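# Finish feeding two timbers and hang them on rack

## Task

Two timber lengths sit side by side in a stopped powered roller feed, nearly through, with only their tail ends still held by the rollers. Green starts the feed and it keeps running until red is pressed. Get both timbers onto the rack next to the outfeed so that each one lies in both of its hooks and neither rests on the other, and leave the feed stopped at the end.

## Robot and tools

ROBOTS. Three identical i2rt Big YAM arms: arm1, arm2, arm3. Each has six revolute joints, a two-finger gripper and a wrist camera (arm1_cam_wrist, arm2_cam_wrist, arm3_cam_wrist). Fixed room cameras: cam_button, cam_end, cam_end2, cam_over, cam_side. Reach is roughly 1.0 m from the joint1 axis. Feet (base_link) in the scene frame, metres, quaternion wxyz; each foot faces its own +x: arm1 (-0.142, +0.806, +0.874) q(+0.746, -0.004, -0.004, -0.666); arm2 (+1.110, -0.719, +0.712) q(+0.623, -0.004, -0.007, +0.782); arm3 (-0.225, -0.825, +0.863) q(+0.745, +0.004, -0.004, +0.667).

FRAME. One shared scene frame, origin on the floor, +z up. The hand point lies between the finger pads, about 1 cm short of the tips. Fingers point along the hand's +z; they open and close along its y. Printed hand positions can be off, more so far out. hand_target is where the hand would be at the joint targets currently held; under load the hand may sit short of it.

JOINTS (absolute radians; done-tolerance in brackets). joint1_rad -2.879..2.879 (±0.045), spins the arm about its foot, positive counter-clockwise seen from above, 0 along the foot's +x. joint2_rad 0..3.141 (±0.14), shoulder; 0 = upper arm pointing back about level, increasing lifts it up then forward. joint3_rad 0..3.019 (±0.09), elbow; 0 = folded, increasing opens. joint4_rad -1.692..1.57 (±0.055), hand pitch, positive tips fingers up. joint5_rad -1.57..1.57 (±0.03), sideways swing, positive to the arm's right. joint6_rad -2.094..2.094 (±0.035), roll, positive clockwise viewed from behind. gripper_m 0..0.093 (±0.003), fingertip gap in metres; about 50–64 N per pad, varying by unit.

move. Arguments arm1, arm2, arm3 (each optional, an object for that robot alone) and cameras. A robot not named receives nothing new. Inside a robot's object: "joints" maps joint names to absolute targets (the ranges above); "target" is a list of 7 numbers [x, y, z, qw, qx, qy, qz], an absolute hand pose in the scene frame in metres, which the hand approaches in a straight line starting from its hand_target; "speed" (m/s, 0.002–0.5, default 0.25, only allowed with target; rotation capped at twice that in rad/s); "min_time_s" (0.1–8 s, only beside joints) sets a minimum duration for that robot's joint motions. When target is given, joints may contain only gripper_m. Example: {"arm2": {"target": [x, y, z, qw, qx, qy, qz], "speed": 0.2, "joints": {"gripper_m": 0.06}}}. All motions in one call start at once; all hand paths in one call finish together, paced by the slowest. A hand path lasts 0.5–10 s and is cut off at 10 s; one call runs at most 15 s. Every control step clamps the commanded pose to within 100 mm and 20 degrees of the measured hand, and damped IK favours position over orientation; expect centimetre-level errors, overshoot above speed near full stretch, and wide swings in joint moves. Paths ignore obstacles and other arms. cameras: list of names or ["all"]; [] for none; omitted means none for an action, all for an empty call. An empty move returns full state, images and the scene number. Unknown keys make a call invalid; out-of-range numbers get it refused, and a refusal or a stop cancels the rest of that reply's move/wait/finished_scene calls.

wait: seconds 0–10, nothing new commanded; returns state (cameras as in move).
zoom_image: camera plus region [x0, y0, x1, y1] in pixels of that camera's latest full 672x504 image, top-left origin, at most 504 on a side.
finished_scene: scene = current scene number; irreversible; make no further call in that reply.

READING RESULTS. The "move" line gives each moved robot "done" or its worst status, e.g. "move: arm1 done; arm2 time_out". Robots under "as last shown" were not commanded; their status says "not commanded", and omitted lines equal their last printout. "pictures" lists image order; images may lag the state slightly. joint_status/hand_status words: off_target (stopped away, possibly still pushing); time_out (joint kept pushing to a nearby target, listed in on_its_own; send its reported position to relax it); not_followed, "joint command not followed" or "pose unreachable" (a self/arm collision or reach check blocked it; the gripper part still runs, and the arm may retry until given new targets). In on_its_own, "held at" is the target, not the reading. Joint velocities are rad/s (gripper m/s); "within noise" means at rest. Torques are drive output including gravity, positive toward larger angles, with offsets and noise; joints 3 and 4 wrap at ±28 N m.

GRIPPER. Closed on a rigid part at full force, gripper_m may read up to 0.005 below its width or up to 0.002 above. Empty and shut reads 0.000–0.003. To grip firmly command about 0.005 below the touch reading; to release command well above the reading.

AVOID. Arms keep pushing after contact and can push hard; sustained pushing, holding loads or stretched poses heat motors (MOTOR HOT at 85 °C; at 100 °C an OVER-TEMPERATURE FAULT drops that arm for 30–60 s or more, and its keys read limit_stop_at_motor_heat; resend targets afterward). No hard presses between robots, including one gripper closing on another's fingers; the clearance check may be late and ignores fingers, housings and wrist cameras. Don't drop timber, release it while moving, slam or strike fixed or heavy objects, or knock anything out of the work area. Loose items may occasionally be nudged by a disturbance. The scene keeps running while you deliberate, with your last command held. Goal must hold without the robots when you finish.

Each tool is called after "Request:" as name([rows], argument=value, ...), one row to a line, values as JSON.

## Session

Request:
move()

Scene clock: 0.00 s.
Joint torques (N m): no reading
Heat: arm1: hottest joint1_rad 23 °C; arm2: hottest joint3_rad 22 °C; arm3: hottest joint2_rad 22 °C.
Joint velocities: within noise
arm1.joint_positions: joint1_rad=-0.792 joint2_rad=+0.591 joint3_rad=+1.353 joint4_rad=-1.540 joint5_rad=-0.284 joint6_rad=-0.232 gripper_m=+0.09396
arm1.joint_status: not commanded
arm1.hand: x=-0.2259 y=+0.6317 z=+1.3681 quat_wxyz=(-0.252, -0.742, -0.531, +0.322) (m; scene frame)
arm1.hand_target: x=-0.2248 y=+0.6331 z=+1.3776 quat_wxyz=(-0.255, -0.738, -0.530, +0.332) (m; scene frame)
arm1.hand_status: not commanded
arm2.joint_positions: joint1_rad=+0.174 joint2_rad=+0.596 joint3_rad=+1.398 joint4_rad=-1.492 joint5_rad=-0.215 joint6_rad=-0.742 gripper_m=+0.09396
arm2.joint_status: not commanded
arm2.hand: x=+0.9917 y=-0.5514 z=+1.2298 quat_wxyz=(-0.294, +0.890, -0.145, -0.318) (m; scene frame)
arm2.hand_target: x=+0.9922 y=-0.5532 z=+1.2409 quat_wxyz=(-0.304, +0.884, -0.142, -0.324) (m; scene frame)
arm2.hand_status: not commanded
arm3.joint_positions: joint1_rad=-0.151 joint2_rad=+0.603 joint3_rad=+1.486 joint4_rad=-1.464 joint5_rad=+0.148 joint6_rad=-0.406 gripper_m=+0.09396
arm3.joint_status: not commanded
arm3.hand: x=-0.1490 y=-0.6490 z=+1.4265 quat_wxyz=(-0.459, +0.638, -0.600, -0.152) (m; scene frame)
arm3.hand_target: x=-0.1498 y=-0.6521 z=+1.4353 quat_wxyz=(-0.468, +0.633, -0.597, -0.156) (m; scene frame)
arm3.hand_status: not commanded
pictures: arm1_cam_wrist, arm2_cam_wrist, arm3_cam_wrist, cam_button, cam_end, cam_end2, cam_over, cam_side

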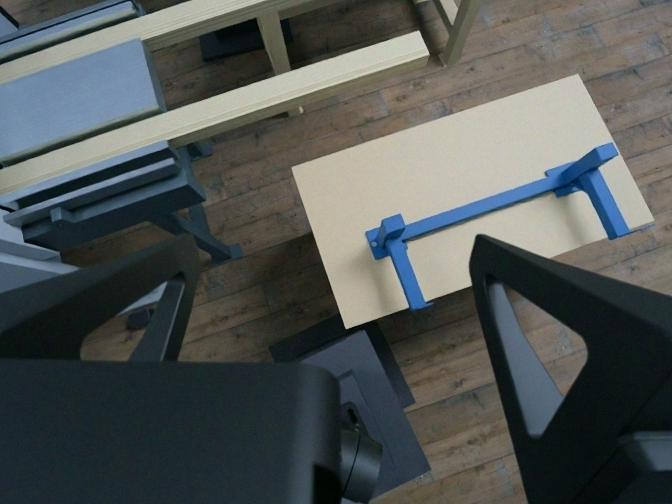

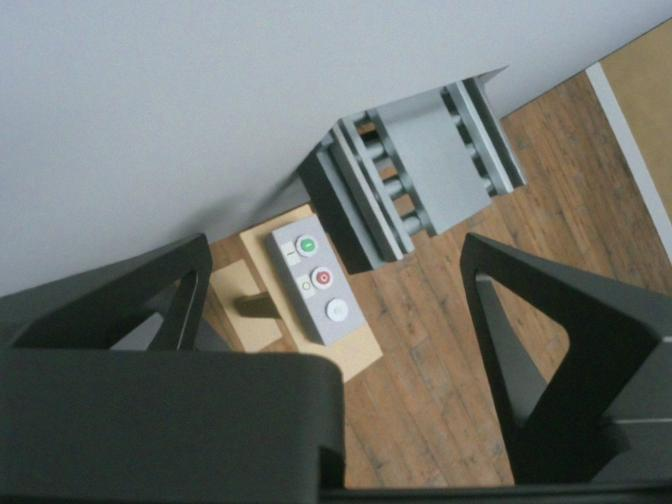

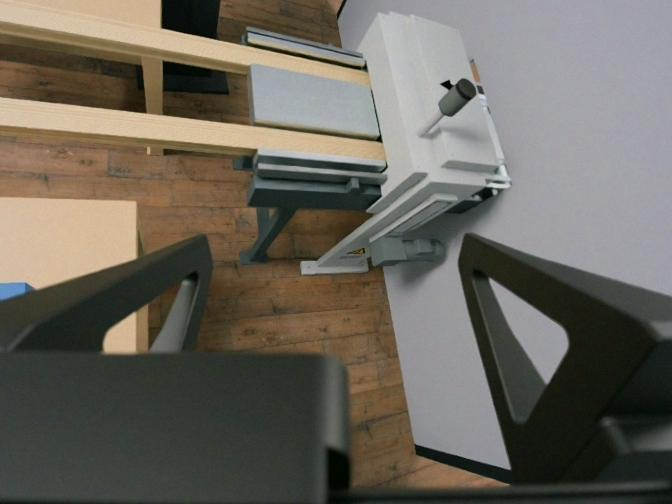

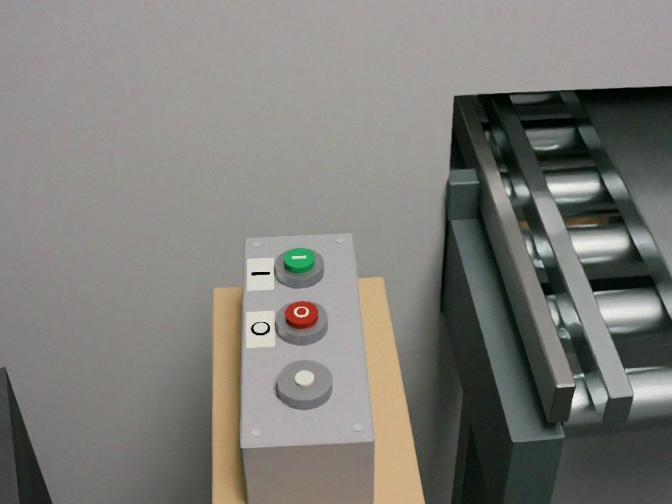

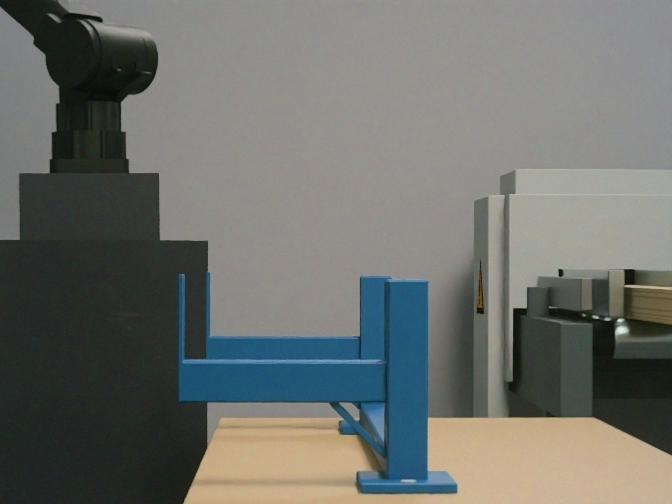

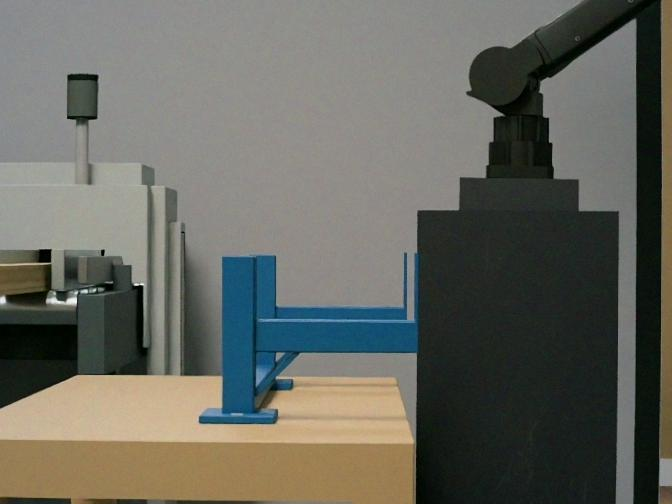

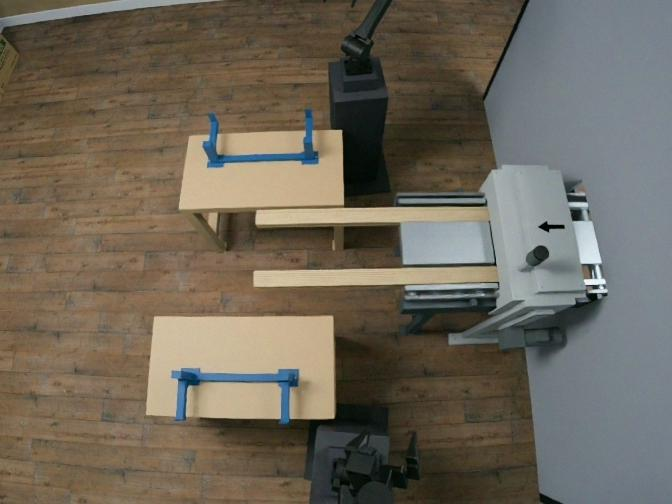

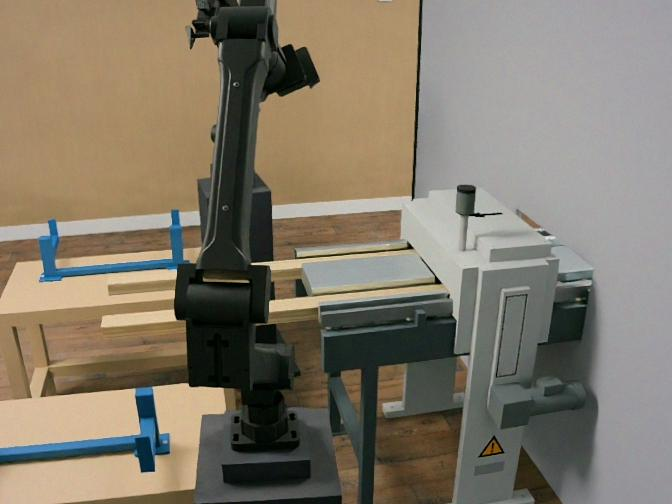

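Request:
zoom_image(camera="cam_over", region=[140, 90, 500, 430])

Request:
zoom_image(camera="cam_over", region=[380, 150, 620, 360])

Request:
zoom_image(camera="cam_side", region=[0, 170, 504, 504])

Request:
zoom_image(camera="cam_end", region=[168, 100, 672, 504])

Scaled by 1.400 from the camera's 672x504 image, which has a finer 960x720 frame.

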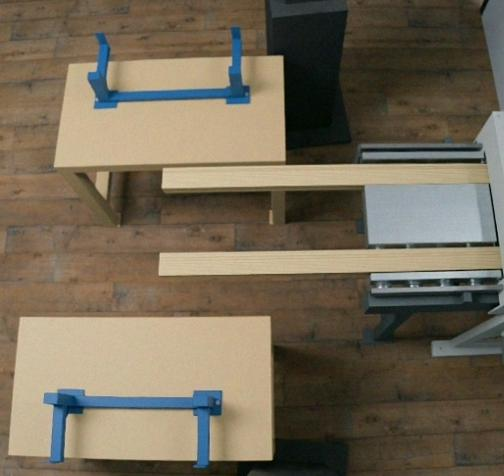

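Scaled by 2.100 from the camera's 672x504 image, which has a finer 960x720 frame.

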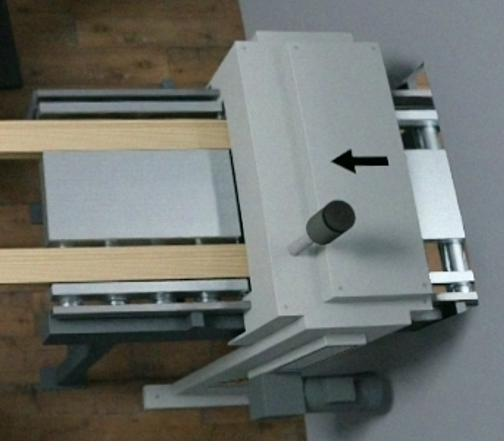

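Scaled by 1.000.

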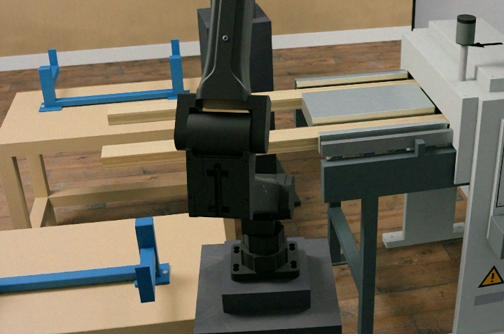

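Scaled by 1.000.

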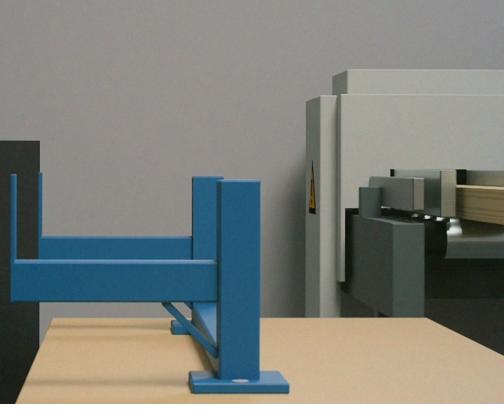

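Request:
move(arm3={"target":[-0.2,-0.15,1.2,0,1,0,0],"speed":0.2}, arm1={"target":[-0.2,0.25,1.2,0,1,0,0],"speed":0.2}, cameras=["all"])

Scene clock: 74.93 s.
Joint torques (N m): arm1=[-0.56 -14.68 14.5 -0.13 -0.08 0.1] | arm2=[-2.2 2.55 8.49 1.63 -0.12 0.17] | arm3=[-1.08 -16.09 12.6 0.62 -0.09 -0.06]
Heat: arm1: hottest joint3_rad 25 °C; arm2: hottest joint3_rad 26 °C; arm3: hottest joint3_rad 30 °C.
move: arm1 off_target; arm3 off_target
Joint velocities: within noise
arm1.joint_positions: joint1_rad=-0.205 joint2_rad=+1.760 joint3_rad=+1.935 joint4_rad=-1.673 joint5_rad=+0.006 joint6_rad=+1.460 gripper_m=+0.09396
arm1.joint_status: not commanded
arm1.hand: x=-0.1945 y=+0.2586 z=+1.1890 quat_wxyz=(-0.042, -0.999, -0.009, +0.006) (m; scene frame)
arm1.hand_target: x=-0.2000 y=+0.2508 z=+1.1993 quat_wxyz=(-0.053, -0.999, +0.000, +0.006) (m; scene frame)
arm1.hand_status: off_target (0.015 m and 5.0 deg from the pose sent, 0.418 m and 84.2 deg at the start; a joint's target at an end of its range on 52 of 162 steps)
arm2: as last shown
arm3.joint_positions: joint1_rad=+0.065 joint2_rad=+2.052 joint3_rad=+2.389 joint4_rad=-1.689 joint5_rad=-0.004 joint6_rad=-1.595 gripper_m=+0.09396
arm3.joint_status: not commanded
arm3.hand: x=-0.1948 y=-0.1581 z=+1.1897 quat_wxyz=(-0.115, +0.993, -0.010, +0.002) (m; scene frame)
arm3.hand_target: x=-0.1999 y=-0.1511 z=+1.1994 quat_wxyz=(-0.127, +0.992, -0.001, +0.004) (m; scene frame)
arm3.hand_status: off_target (0.014 m and 13.3 deg from the pose sent, 0.550 m and 100.8 deg at the start; a joint's target at an end of its range on 53 of 162 steps)
pictures: arm1_cam_wrist, arm2_cam_wrist, arm3_cam_wrist, cam_button, cam_end, cam_end2, cam_over, cam_side

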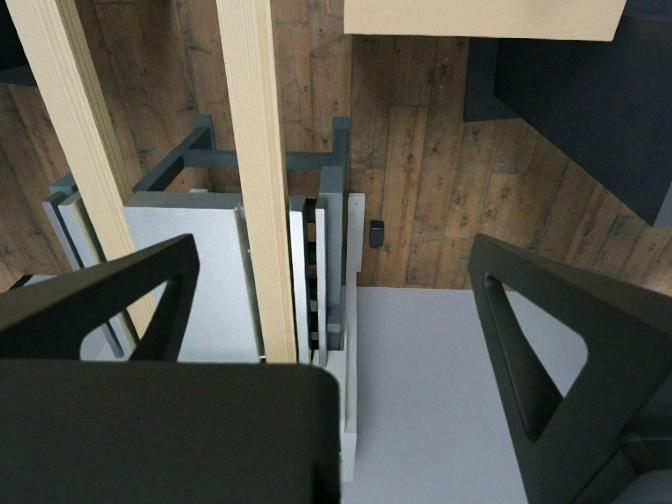

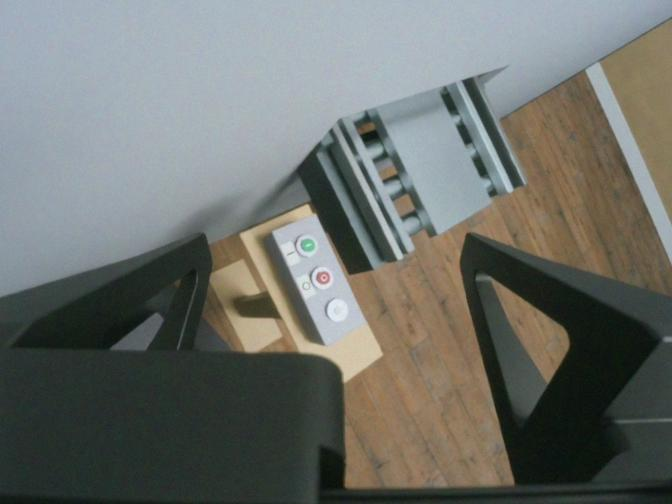

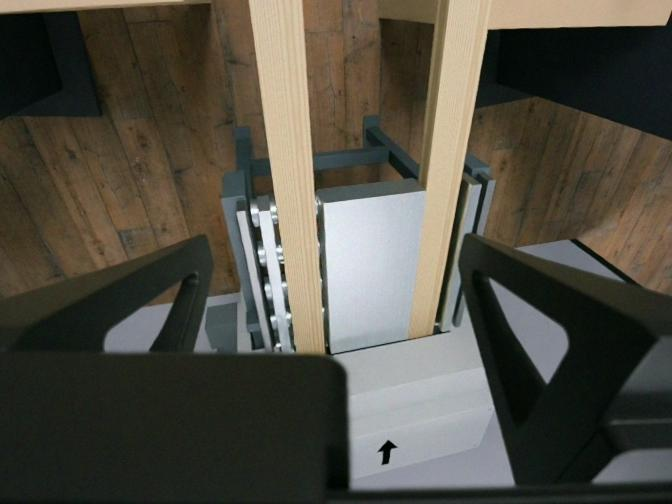

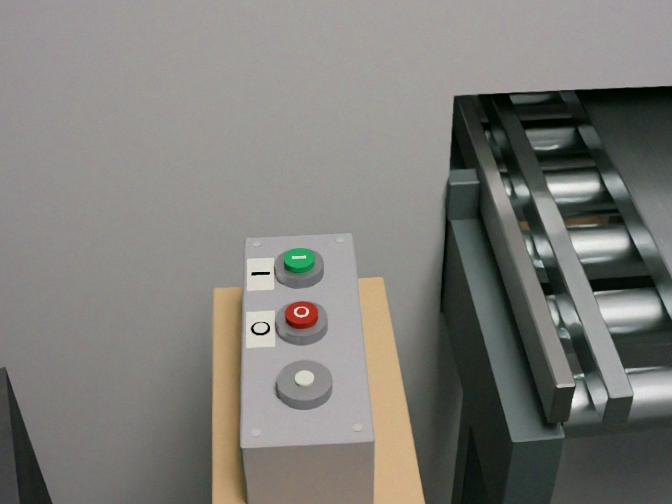

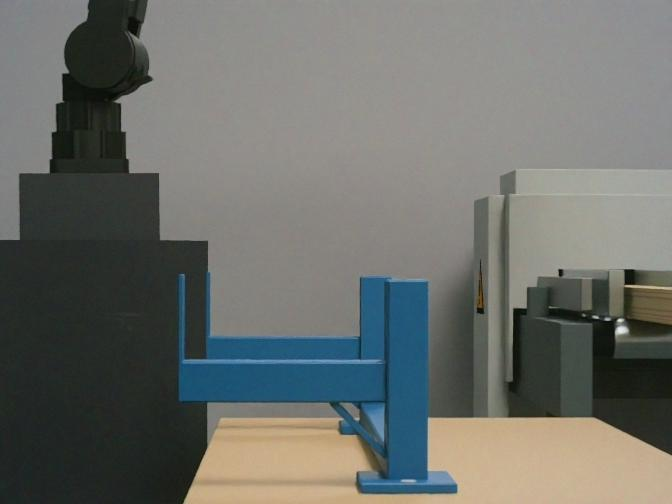

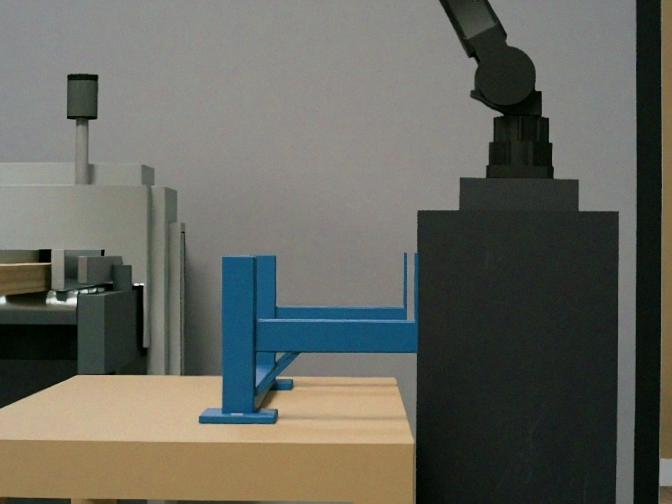

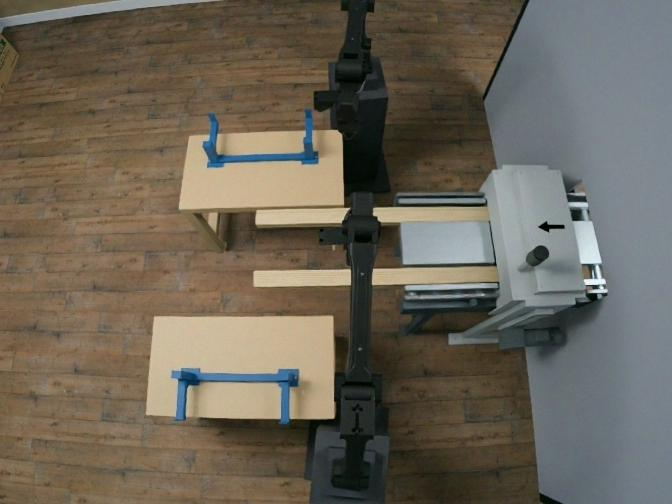

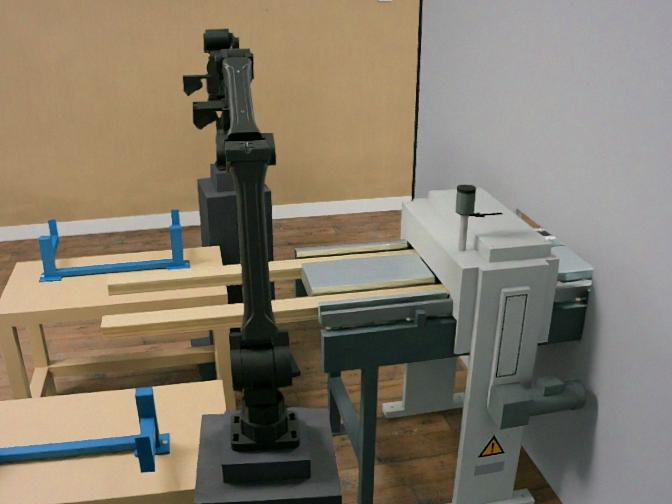

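Request:
move(arm3={"target":[-0.2,-0.145,1.06,0,1,0,0],"speed":0.15}, arm1={"target":[-0.2,0.155,1.06,0,1,0,0],"speed":0.15}, cameras=["arm1_cam_wrist","arm3_cam_wrist","cam_side","cam_over"])

Scene clock: 102.37 s.
Joint torques (N m): arm1=[0.79 -19.25 14.3 0.09 -0.08 0.07] | arm2=[-2.14 2.55 8.49 1.65 -0.12 0.18] | arm3=[-1.03 -17.67 8.65 0.28 -0.06 -0.04]
Heat: arm1: hottest joint3_rad 30 °C; arm2: hottest joint3_rad 27 °C; arm3: hottest joint3_rad 36 °C.
move: arm1 off_target; arm3 off_target
Joint velocities: within noise
arm1.joint_positions: joint1_rad=-0.205 joint2_rad=+2.101 joint3_rad=+2.091 joint4_rad=-1.602 joint5_rad=+0.005 joint6_rad=+1.475 gripper_m=+0.09396
arm1.joint_status: not commanded
arm1.hand: x=-0.2025 y=+0.1677 z=+1.0523 quat_wxyz=(+0.015, -1.000, -0.002, +0.000) (m; scene frame)
arm1.hand_target: x=-0.2000 y=+0.1557 z=+1.0600 quat_wxyz=(+0.000, -1.000, +0.000, +0.000) (m; scene frame)
arm1.hand_status: off_target (0.015 m and 1.7 deg from the pose sent, 0.165 m and 5.0 deg at the start)
arm2: as last shown
arm3.joint_positions: joint1_rad=+0.065 joint2_rad=+2.201 joint3_rad=+2.345 joint4_rad=-1.689 joint5_rad=-0.003 joint6_rad=-1.598 gripper_m=+0.09396
arm3.joint_status: not commanded
arm3.hand: x=-0.1941 y=-0.1440 z=+1.0744 quat_wxyz=(-0.019, +1.000, -0.009, -0.001) (m; scene frame)
arm3.hand_target: x=-0.1998 y=-0.1453 z=+1.0601 quat_wxyz=(-0.003, +1.000, +0.000, +0.000) (m; scene frame)
arm3.hand_status: off_target (0.016 m and 2.4 deg from the pose sent, 0.130 m and 13.2 deg at the start; a joint's target at an end of its range on 34 of 63 steps)
pictures: arm1_cam_wrist, arm3_cam_wrist, cam_over, cam_side

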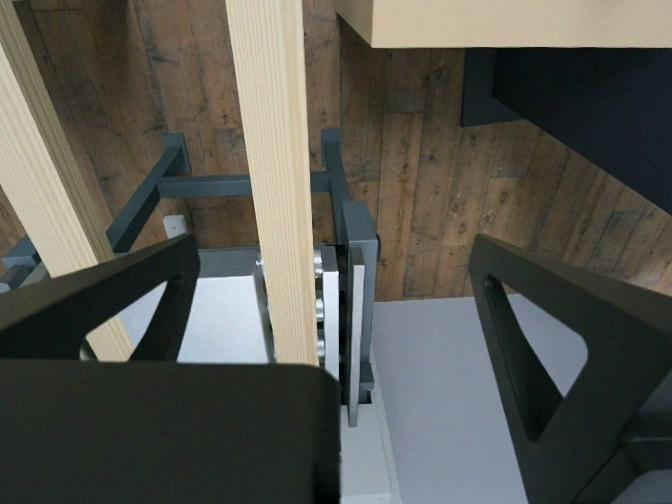

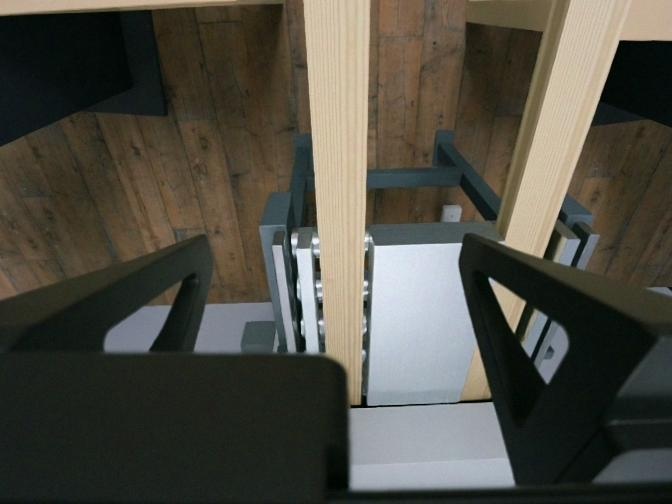

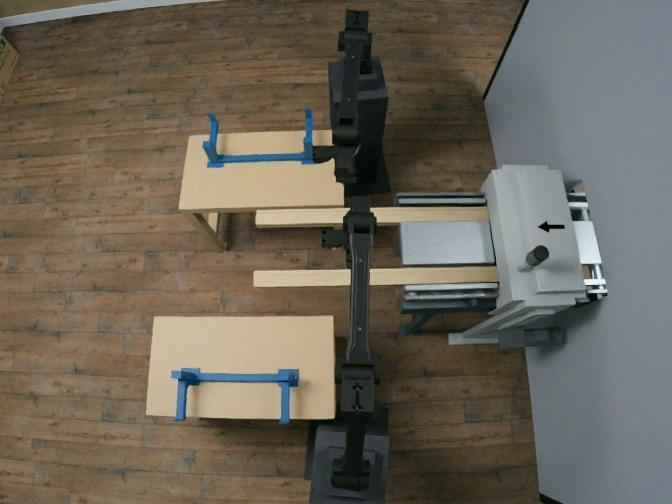

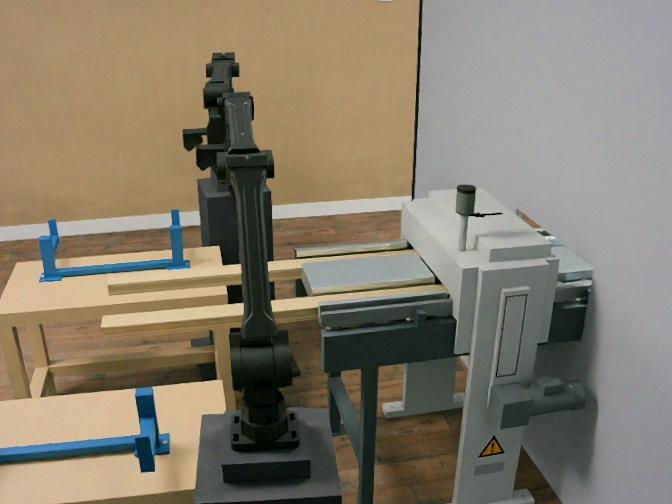

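Request:
zoom_image(camera="arm3_cam_wrist", region=[250, 150, 450, 300])

Request:
move(arm3={"target":[-0.2,-0.145,0.98,0,1,0,0],"speed":0.15}, arm1={"target":[-0.2,0.11,0.98,0,1,0,0],"speed":0.15}, cameras=["arm1_cam_wrist","arm3_cam_wrist","cam_side","cam_end", "cam_end2"])

Scaled by 2.520 from the camera's 672x504 image, which has a finer 960x720 frame.

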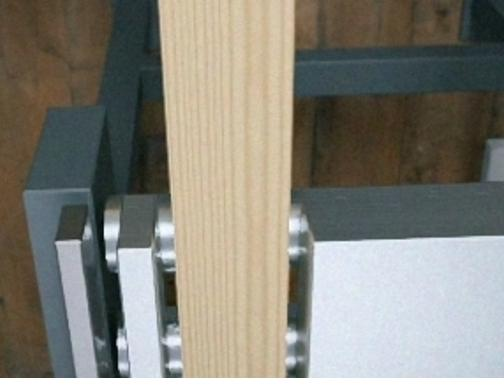

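Scene clock: 117.33 s.
Joint torques (N m): arm1=[1.44 -21.3 14.23 0.21 -0.08 0.08] | arm2=[-2.2 2.55 8.49 1.65 -0.12 0.18] | arm3=[-1.03 -17.96 8.44 0.95 -0.06 -0.04]
Heat: arm1: hottest joint3_rad 32 °C; arm2: hottest joint3_rad 27 °C; arm3: hottest joint3_rad 35 °C.
move: arm1 off_target; arm3 off_target
Joint velocities: within noise
arm1.joint_positions: joint1_rad=-0.205 joint2_rad=+2.270 joint3_rad=+2.171 joint4_rad=-1.518 joint5_rad=+0.005 joint6_rad=+1.481 gripper_m=+0.09396
arm1.joint_status: not commanded
arm1.hand: x=-0.2062 y=+0.1244 z=+0.9725 quat_wxyz=(+0.017, -1.000, +0.001, +0.000) (m; scene frame)
arm1.hand_target: x=-0.2000 y=+0.1108 z=+0.9802 quat_wxyz=(+0.000, -1.000, +0.000, +0.000) (m; scene frame)
arm1.hand_status: off_target (0.017 m and 2.0 deg from the pose sent, 0.092 m and 1.7 deg at the start)
arm2: as last shown
arm3.joint_positions: joint1_rad=+0.065 joint2_rad=+2.201 joint3_rad=+2.133 joint4_rad=-1.502 joint5_rad=-0.003 joint6_rad=-1.598 gripper_m=+0.09396
arm3.joint_status: not commanded
arm3.hand: x=-0.1942 y=-0.1462 z=+0.9933 quat_wxyz=(-0.006, +1.000, -0.009, -0.001) (m; scene frame)
arm3.hand_target: x=-0.1999 y=-0.1453 z=+0.9801 quat_wxyz=(+0.000, +1.000, +0.000, +0.000) (m; scene frame)
arm3.hand_status: off_target (0.015 m and 1.3 deg from the pose sent, 0.094 m and 2.4 deg at the start)
pictures: arm1_cam_wrist, arm3_cam_wrist, cam_end, cam_end2, cam_side

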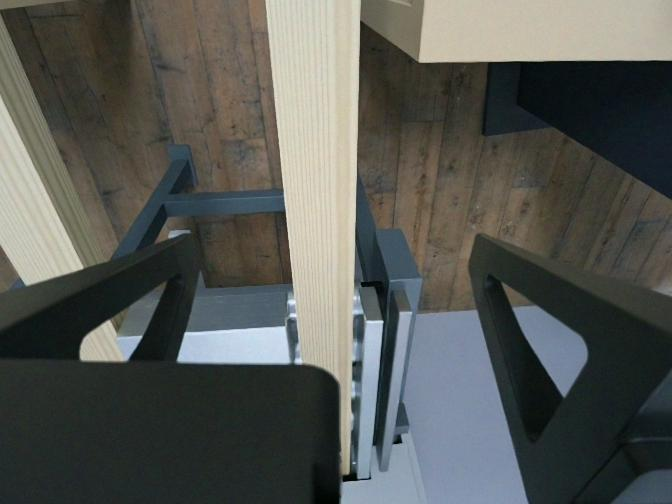

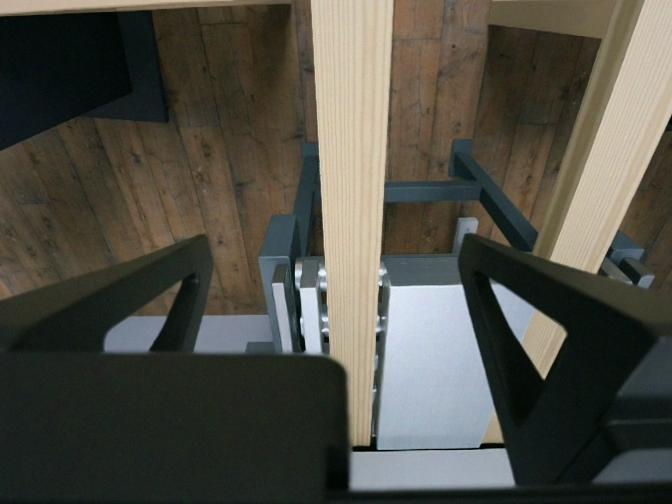

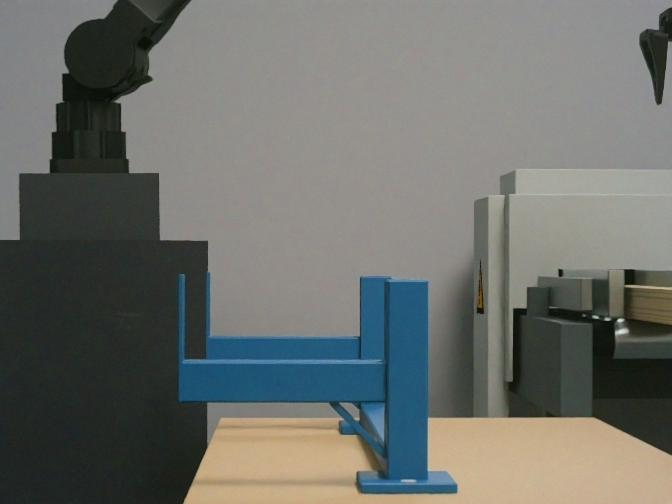

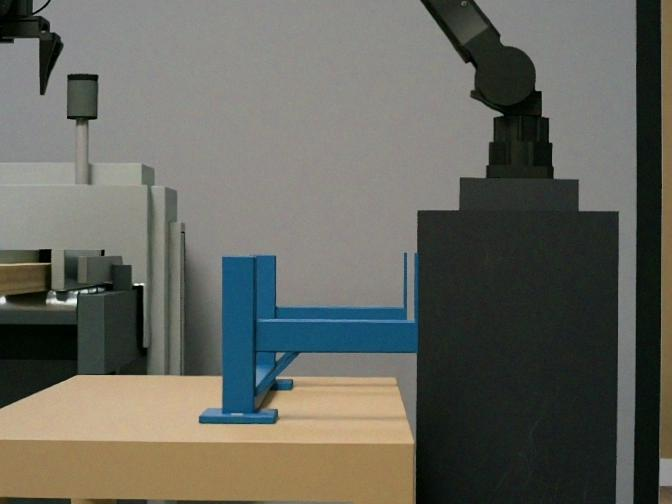

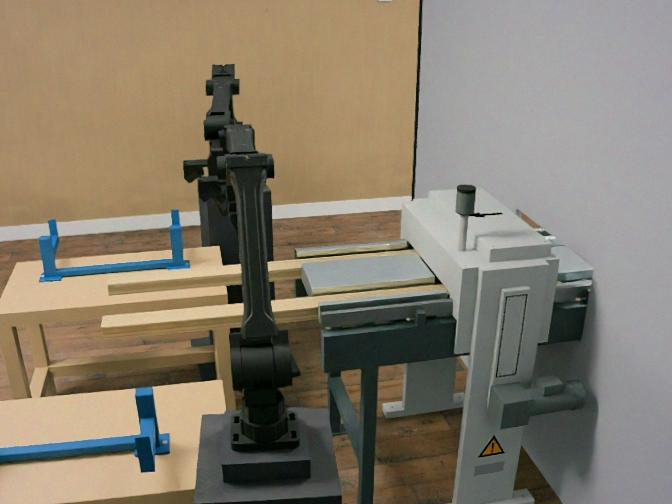

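Request:
move(arm3={"target":[-0.12,-0.135,0.86,0,1,0,0],"speed":0.15}, arm1={"target":[-0.12,0.11,0.86,0,1,0,0],"speed":0.15}, arm2={"joints":{"gripper_m":0.0}}, cameras=["arm1_cam_wrist","arm3_cam_wrist","arm2_cam_wrist","cam_side","cam_end", "cam_end2","cam_over"])

Scene clock: 206.43 s.
Joint torques (N m): arm1=[0.85 -21.01 10.4 0.64 -0.07 0.09] | arm2=[-2.2 2.55 8.47 1.65 -0.12 0.17] | arm3=[-2.02 -18.32 8.92 0.92 -0.07 -0.04]
Heat: arm1: hottest joint3_rad 35 °C; arm2: hottest joint3_rad 28 °C; arm3: hottest joint3_rad 33 °C.
move: arm1 off_target; arm2 done; arm3 off_target
Joint velocities: within noise
arm1.joint_positions: joint1_rad=-0.085 joint2_rad=+2.339 joint3_rad=+2.020 joint4_rad=-1.264 joint5_rad=+0.004 joint6_rad=+1.594 gripper_m=+0.09396
arm1.joint_status: not commanded
arm1.hand: x=-0.1234 y=+0.1131 z=+0.8696 quat_wxyz=(+0.000, -1.000, -0.002, +0.001) (m; scene frame)
arm1.hand_target: x=-0.1201 y=+0.1102 z=+0.8601 quat_wxyz=(+0.000, -1.000, +0.000, +0.000) (m; scene frame)
arm1.hand_status: off_target (0.011 m and 0.3 deg from the pose sent, 0.142 m and 2.0 deg at the start)
arm2.joint_positions: joint1_rad=+0.174 joint2_rad=+0.596 joint3_rad=+1.398 joint4_rad=-1.492 joint5_rad=-0.215 joint6_rad=-0.742 gripper_m=+0.00050
arm2.joint_status: all done
arm2.hand: x=+0.9917 y=-0.5514 z=+1.2298 quat_wxyz=(-0.294, +0.890, -0.145, -0.318) (m; scene frame)
arm2.hand_target: x=+0.9922 y=-0.5532 z=+1.2409 quat_wxyz=(-0.304, +0.884, -0.142, -0.324) (m; scene frame)
arm2.hand_status: not commanded
arm3.joint_positions: joint1_rad=-0.037 joint2_rad=+2.328 joint3_rad=+2.038 joint4_rad=-1.287 joint5_rad=-0.002 joint6_rad=-1.711 gripper_m=+0.09396
arm3.joint_status: not commanded
arm3.hand: x=-0.1225 y=-0.1365 z=+0.8733 quat_wxyz=(-0.004, +1.000, -0.004, -0.001) (m; scene frame)
arm3.hand_target: x=-0.1200 y=-0.1353 z=+0.8603 quat_wxyz=(+0.000, +1.000, +0.000, +0.000) (m; scene frame)
arm3.hand_status: off_target (0.014 m and 0.6 deg from the pose sent, 0.153 m and 1.2 deg at the start)
pictures: arm1_cam_wrist, arm2_cam_wrist, arm3_cam_wrist, cam_end, cam_end2, cam_over, cam_side

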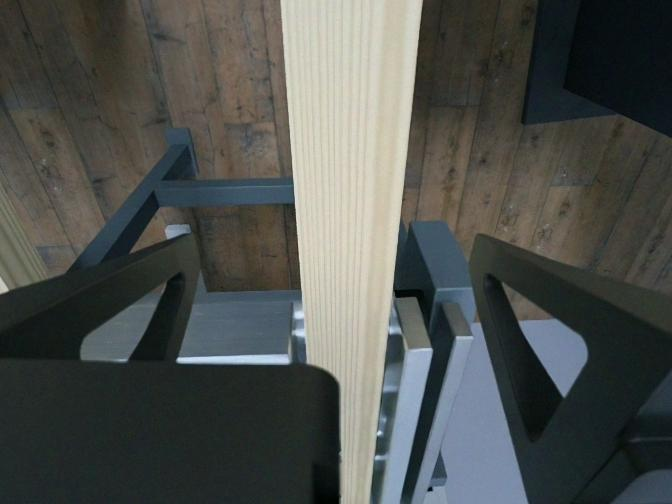

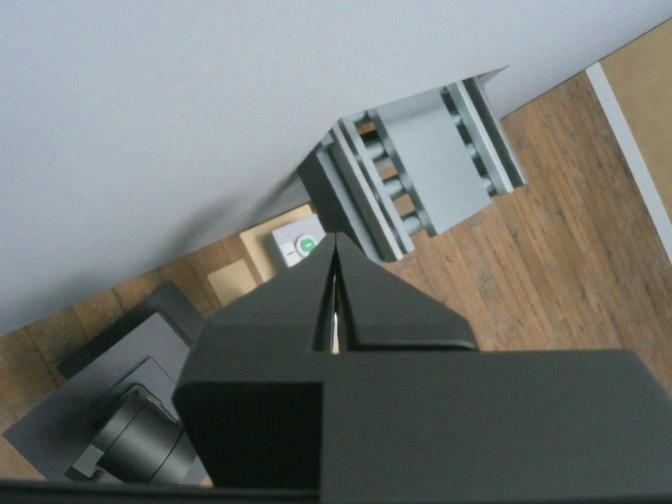

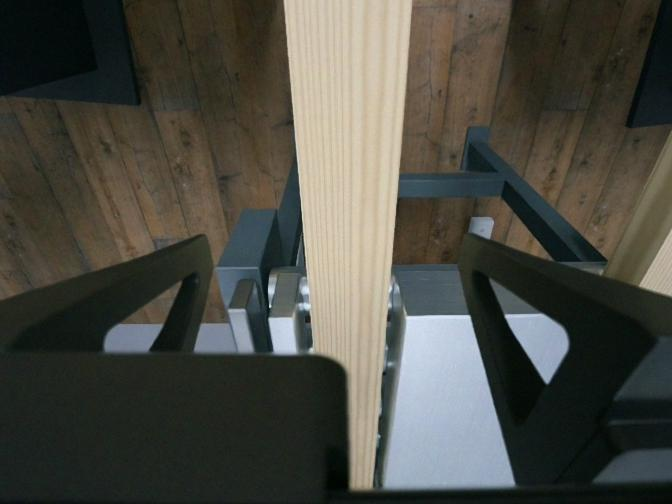

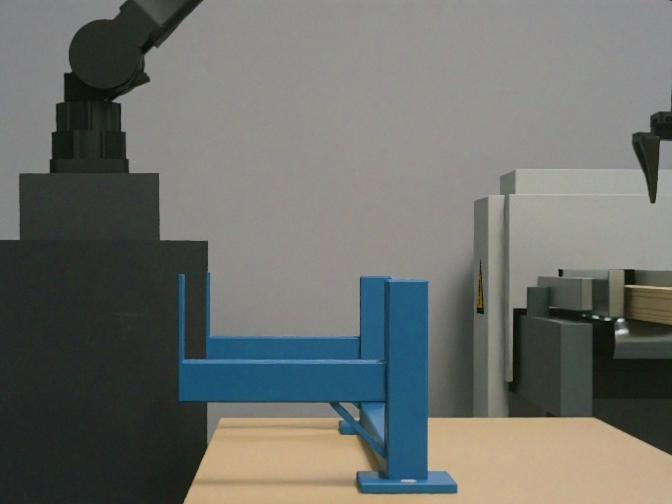

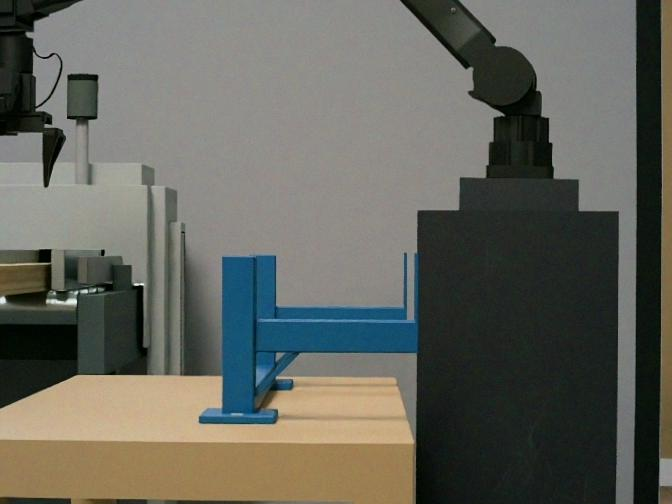

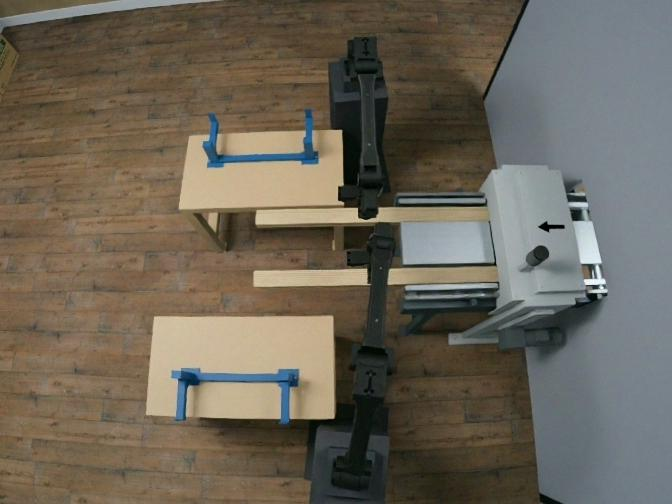

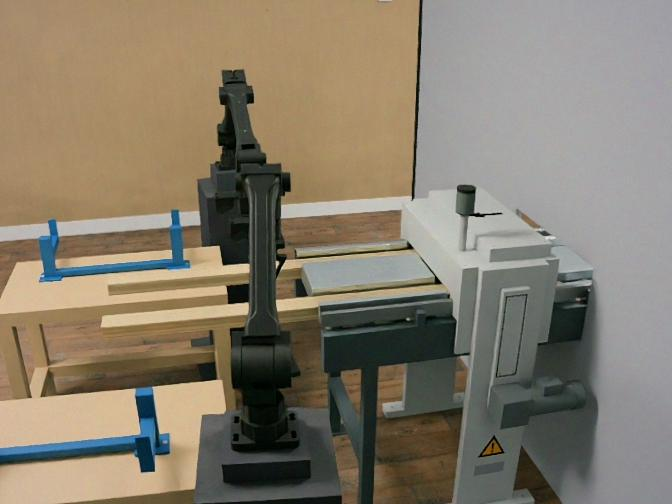

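Request:
move(arm3={"target":[-0.10,-0.130,0.73,0,1,0,0],"speed":0.1}, arm1={"target":[-0.10,0.120,0.73,0,1,0,0],"speed":0.1}, arm2={"target":[0.98,-0.45,1.1,-0.02,0.98,-0.18,0],"speed":0.15}, cameras=["arm1_cam_wrist","arm3_cam_wrist","arm2_cam_wrist","cam_side","cam_end", "cam_end2","cam_button"])

Scene clock: 237.20 s.
Joint torques (N m): arm1=[1.2 -20.78 8.9 0.59 -0.09 0.07] | arm2=[-1.44 -4.42 7.83 0.21 0.03 0.07] | arm3=[-2.61 -18.55 8.69 0.92 -0.07 -0.04]
Heat: arm1: hottest joint3_rad 31 °C; arm2: hottest joint3_rad 29 °C; arm3: hottest joint3_rad 32 °C.
move: arm1 off_target; arm2 off_target; arm3 off_target
Joint velocities: within noise
arm1.joint_positions: joint1_rad=-0.061 joint2_rad=+2.478 joint3_rad=+1.934 joint4_rad=-1.026 joint5_rad=+0.004 joint6_rad=+1.624 gripper_m=+0.09396
arm1.joint_status: not commanded
arm1.hand: x=-0.1068 y=+0.1166 z=+0.7466 quat_wxyz=(-0.007, -1.000, +0.001, +0.001) (m; scene frame)
arm1.hand_target: x=-0.1000 y=+0.1205 z=+0.7303 quat_wxyz=(+0.000, -1.000, +0.000, +0.000) (m; scene frame)
arm1.hand_status: off_target (0.018 m and 0.8 deg from the pose sent, 0.142 m and 0.3 deg at the start)
arm2.joint_positions: joint1_rad=+0.201 joint2_rad=+1.020 joint3_rad=+1.398 joint4_rad=-1.688 joint5_rad=+0.006 joint6_rad=-0.763 gripper_m=+0.00050
arm2.joint_status: not commanded
arm2.hand: x=+0.9821 y=-0.4470 z=+1.1018 quat_wxyz=(-0.111, +0.974, -0.187, -0.066) (m; scene frame)
arm2.hand_target: x=+0.9799 y=-0.4497 z=+1.0993 quat_wxyz=(-0.105, +0.976, -0.178, -0.061) (m; scene frame)
arm2.hand_status: off_target (0.004 m and 13.0 deg from the pose sent, 0.165 m and 49.8 deg at the start; a joint's target at an end of its range on 66 of 109 steps)
arm3.joint_positions: joint1_rad=-0.057 joint2_rad=+2.509 joint3_rad=+2.024 joint4_rad=-1.092 joint5_rad=-0.002 joint6_rad=-1.738 gripper_m=+0.09396
arm3.joint_status: not commanded
arm3.hand: x=-0.1073 y=-0.1296 z=+0.7447 quat_wxyz=(-0.003, +1.000, +0.000, -0.001) (m; scene frame)
arm3.hand_target: x=-0.1000 y=-0.1305 z=+0.7302 quat_wxyz=(+0.000, +1.000, +0.000, +0.000) (m; scene frame)
arm3.hand_status: off_target (0.016 m and 0.4 deg from the pose sent, 0.145 m and 0.6 deg at the start)
pictures: arm1_cam_wrist, arm2_cam_wrist, arm3_cam_wrist, cam_button, cam_end, cam_end2, cam_side

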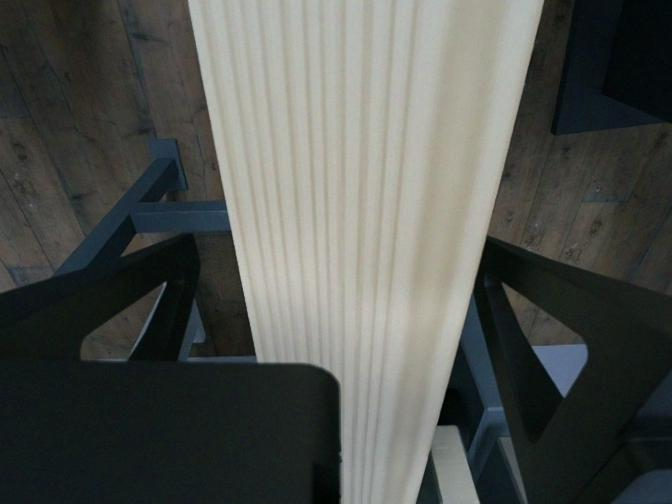

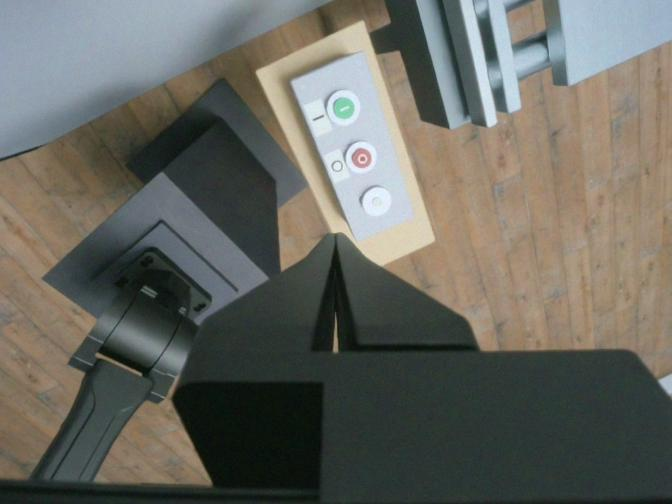

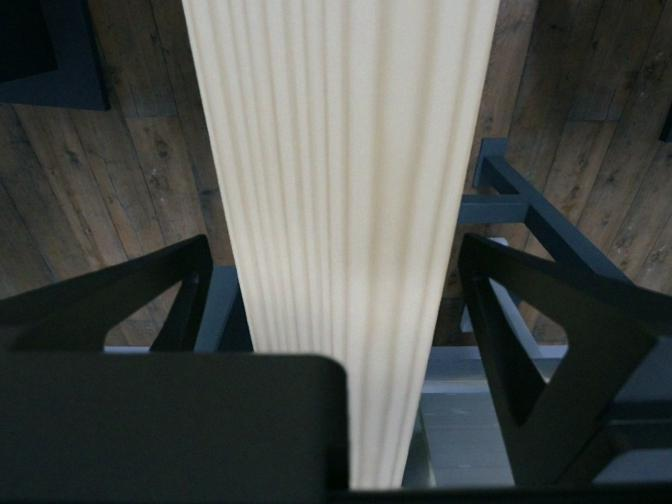

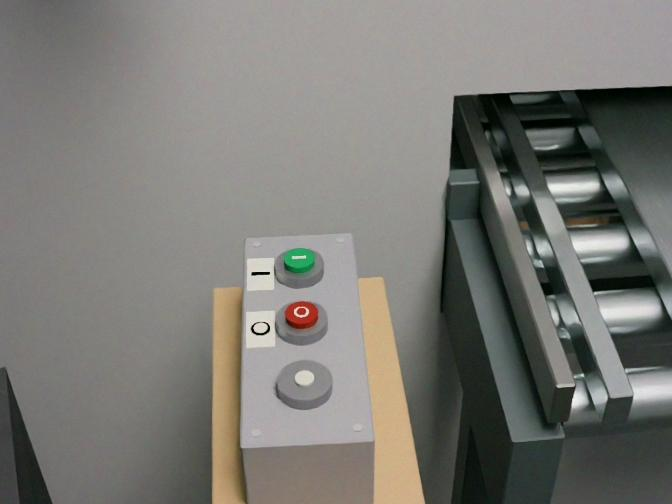

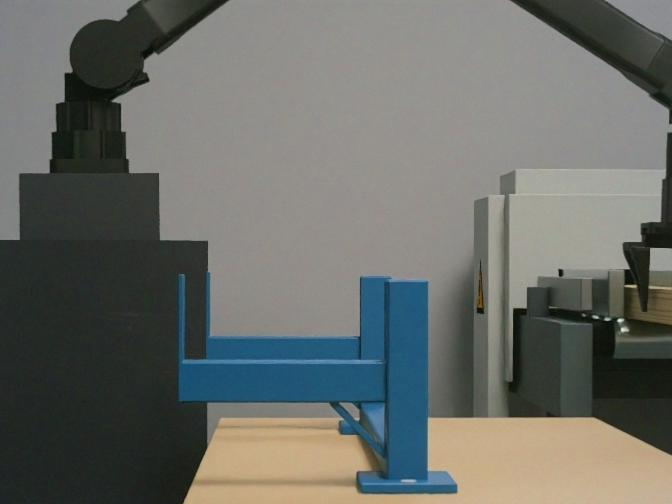

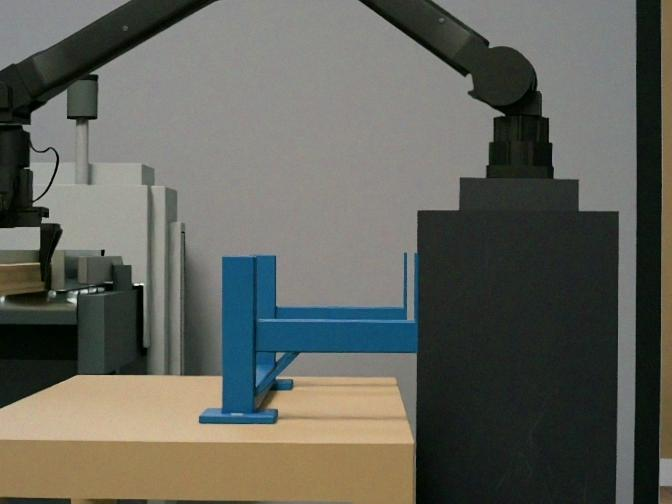

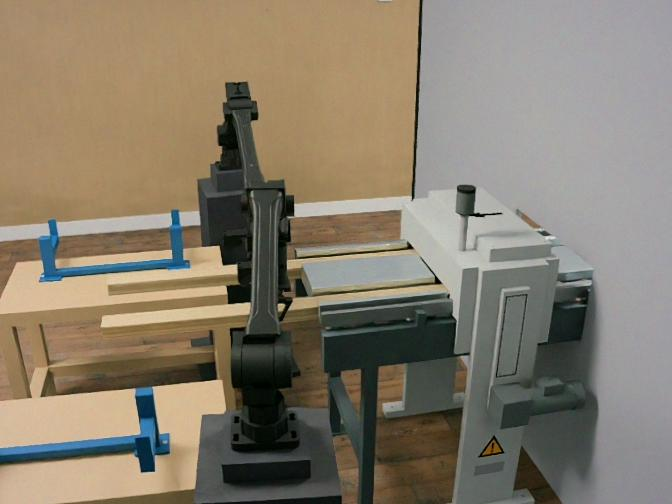

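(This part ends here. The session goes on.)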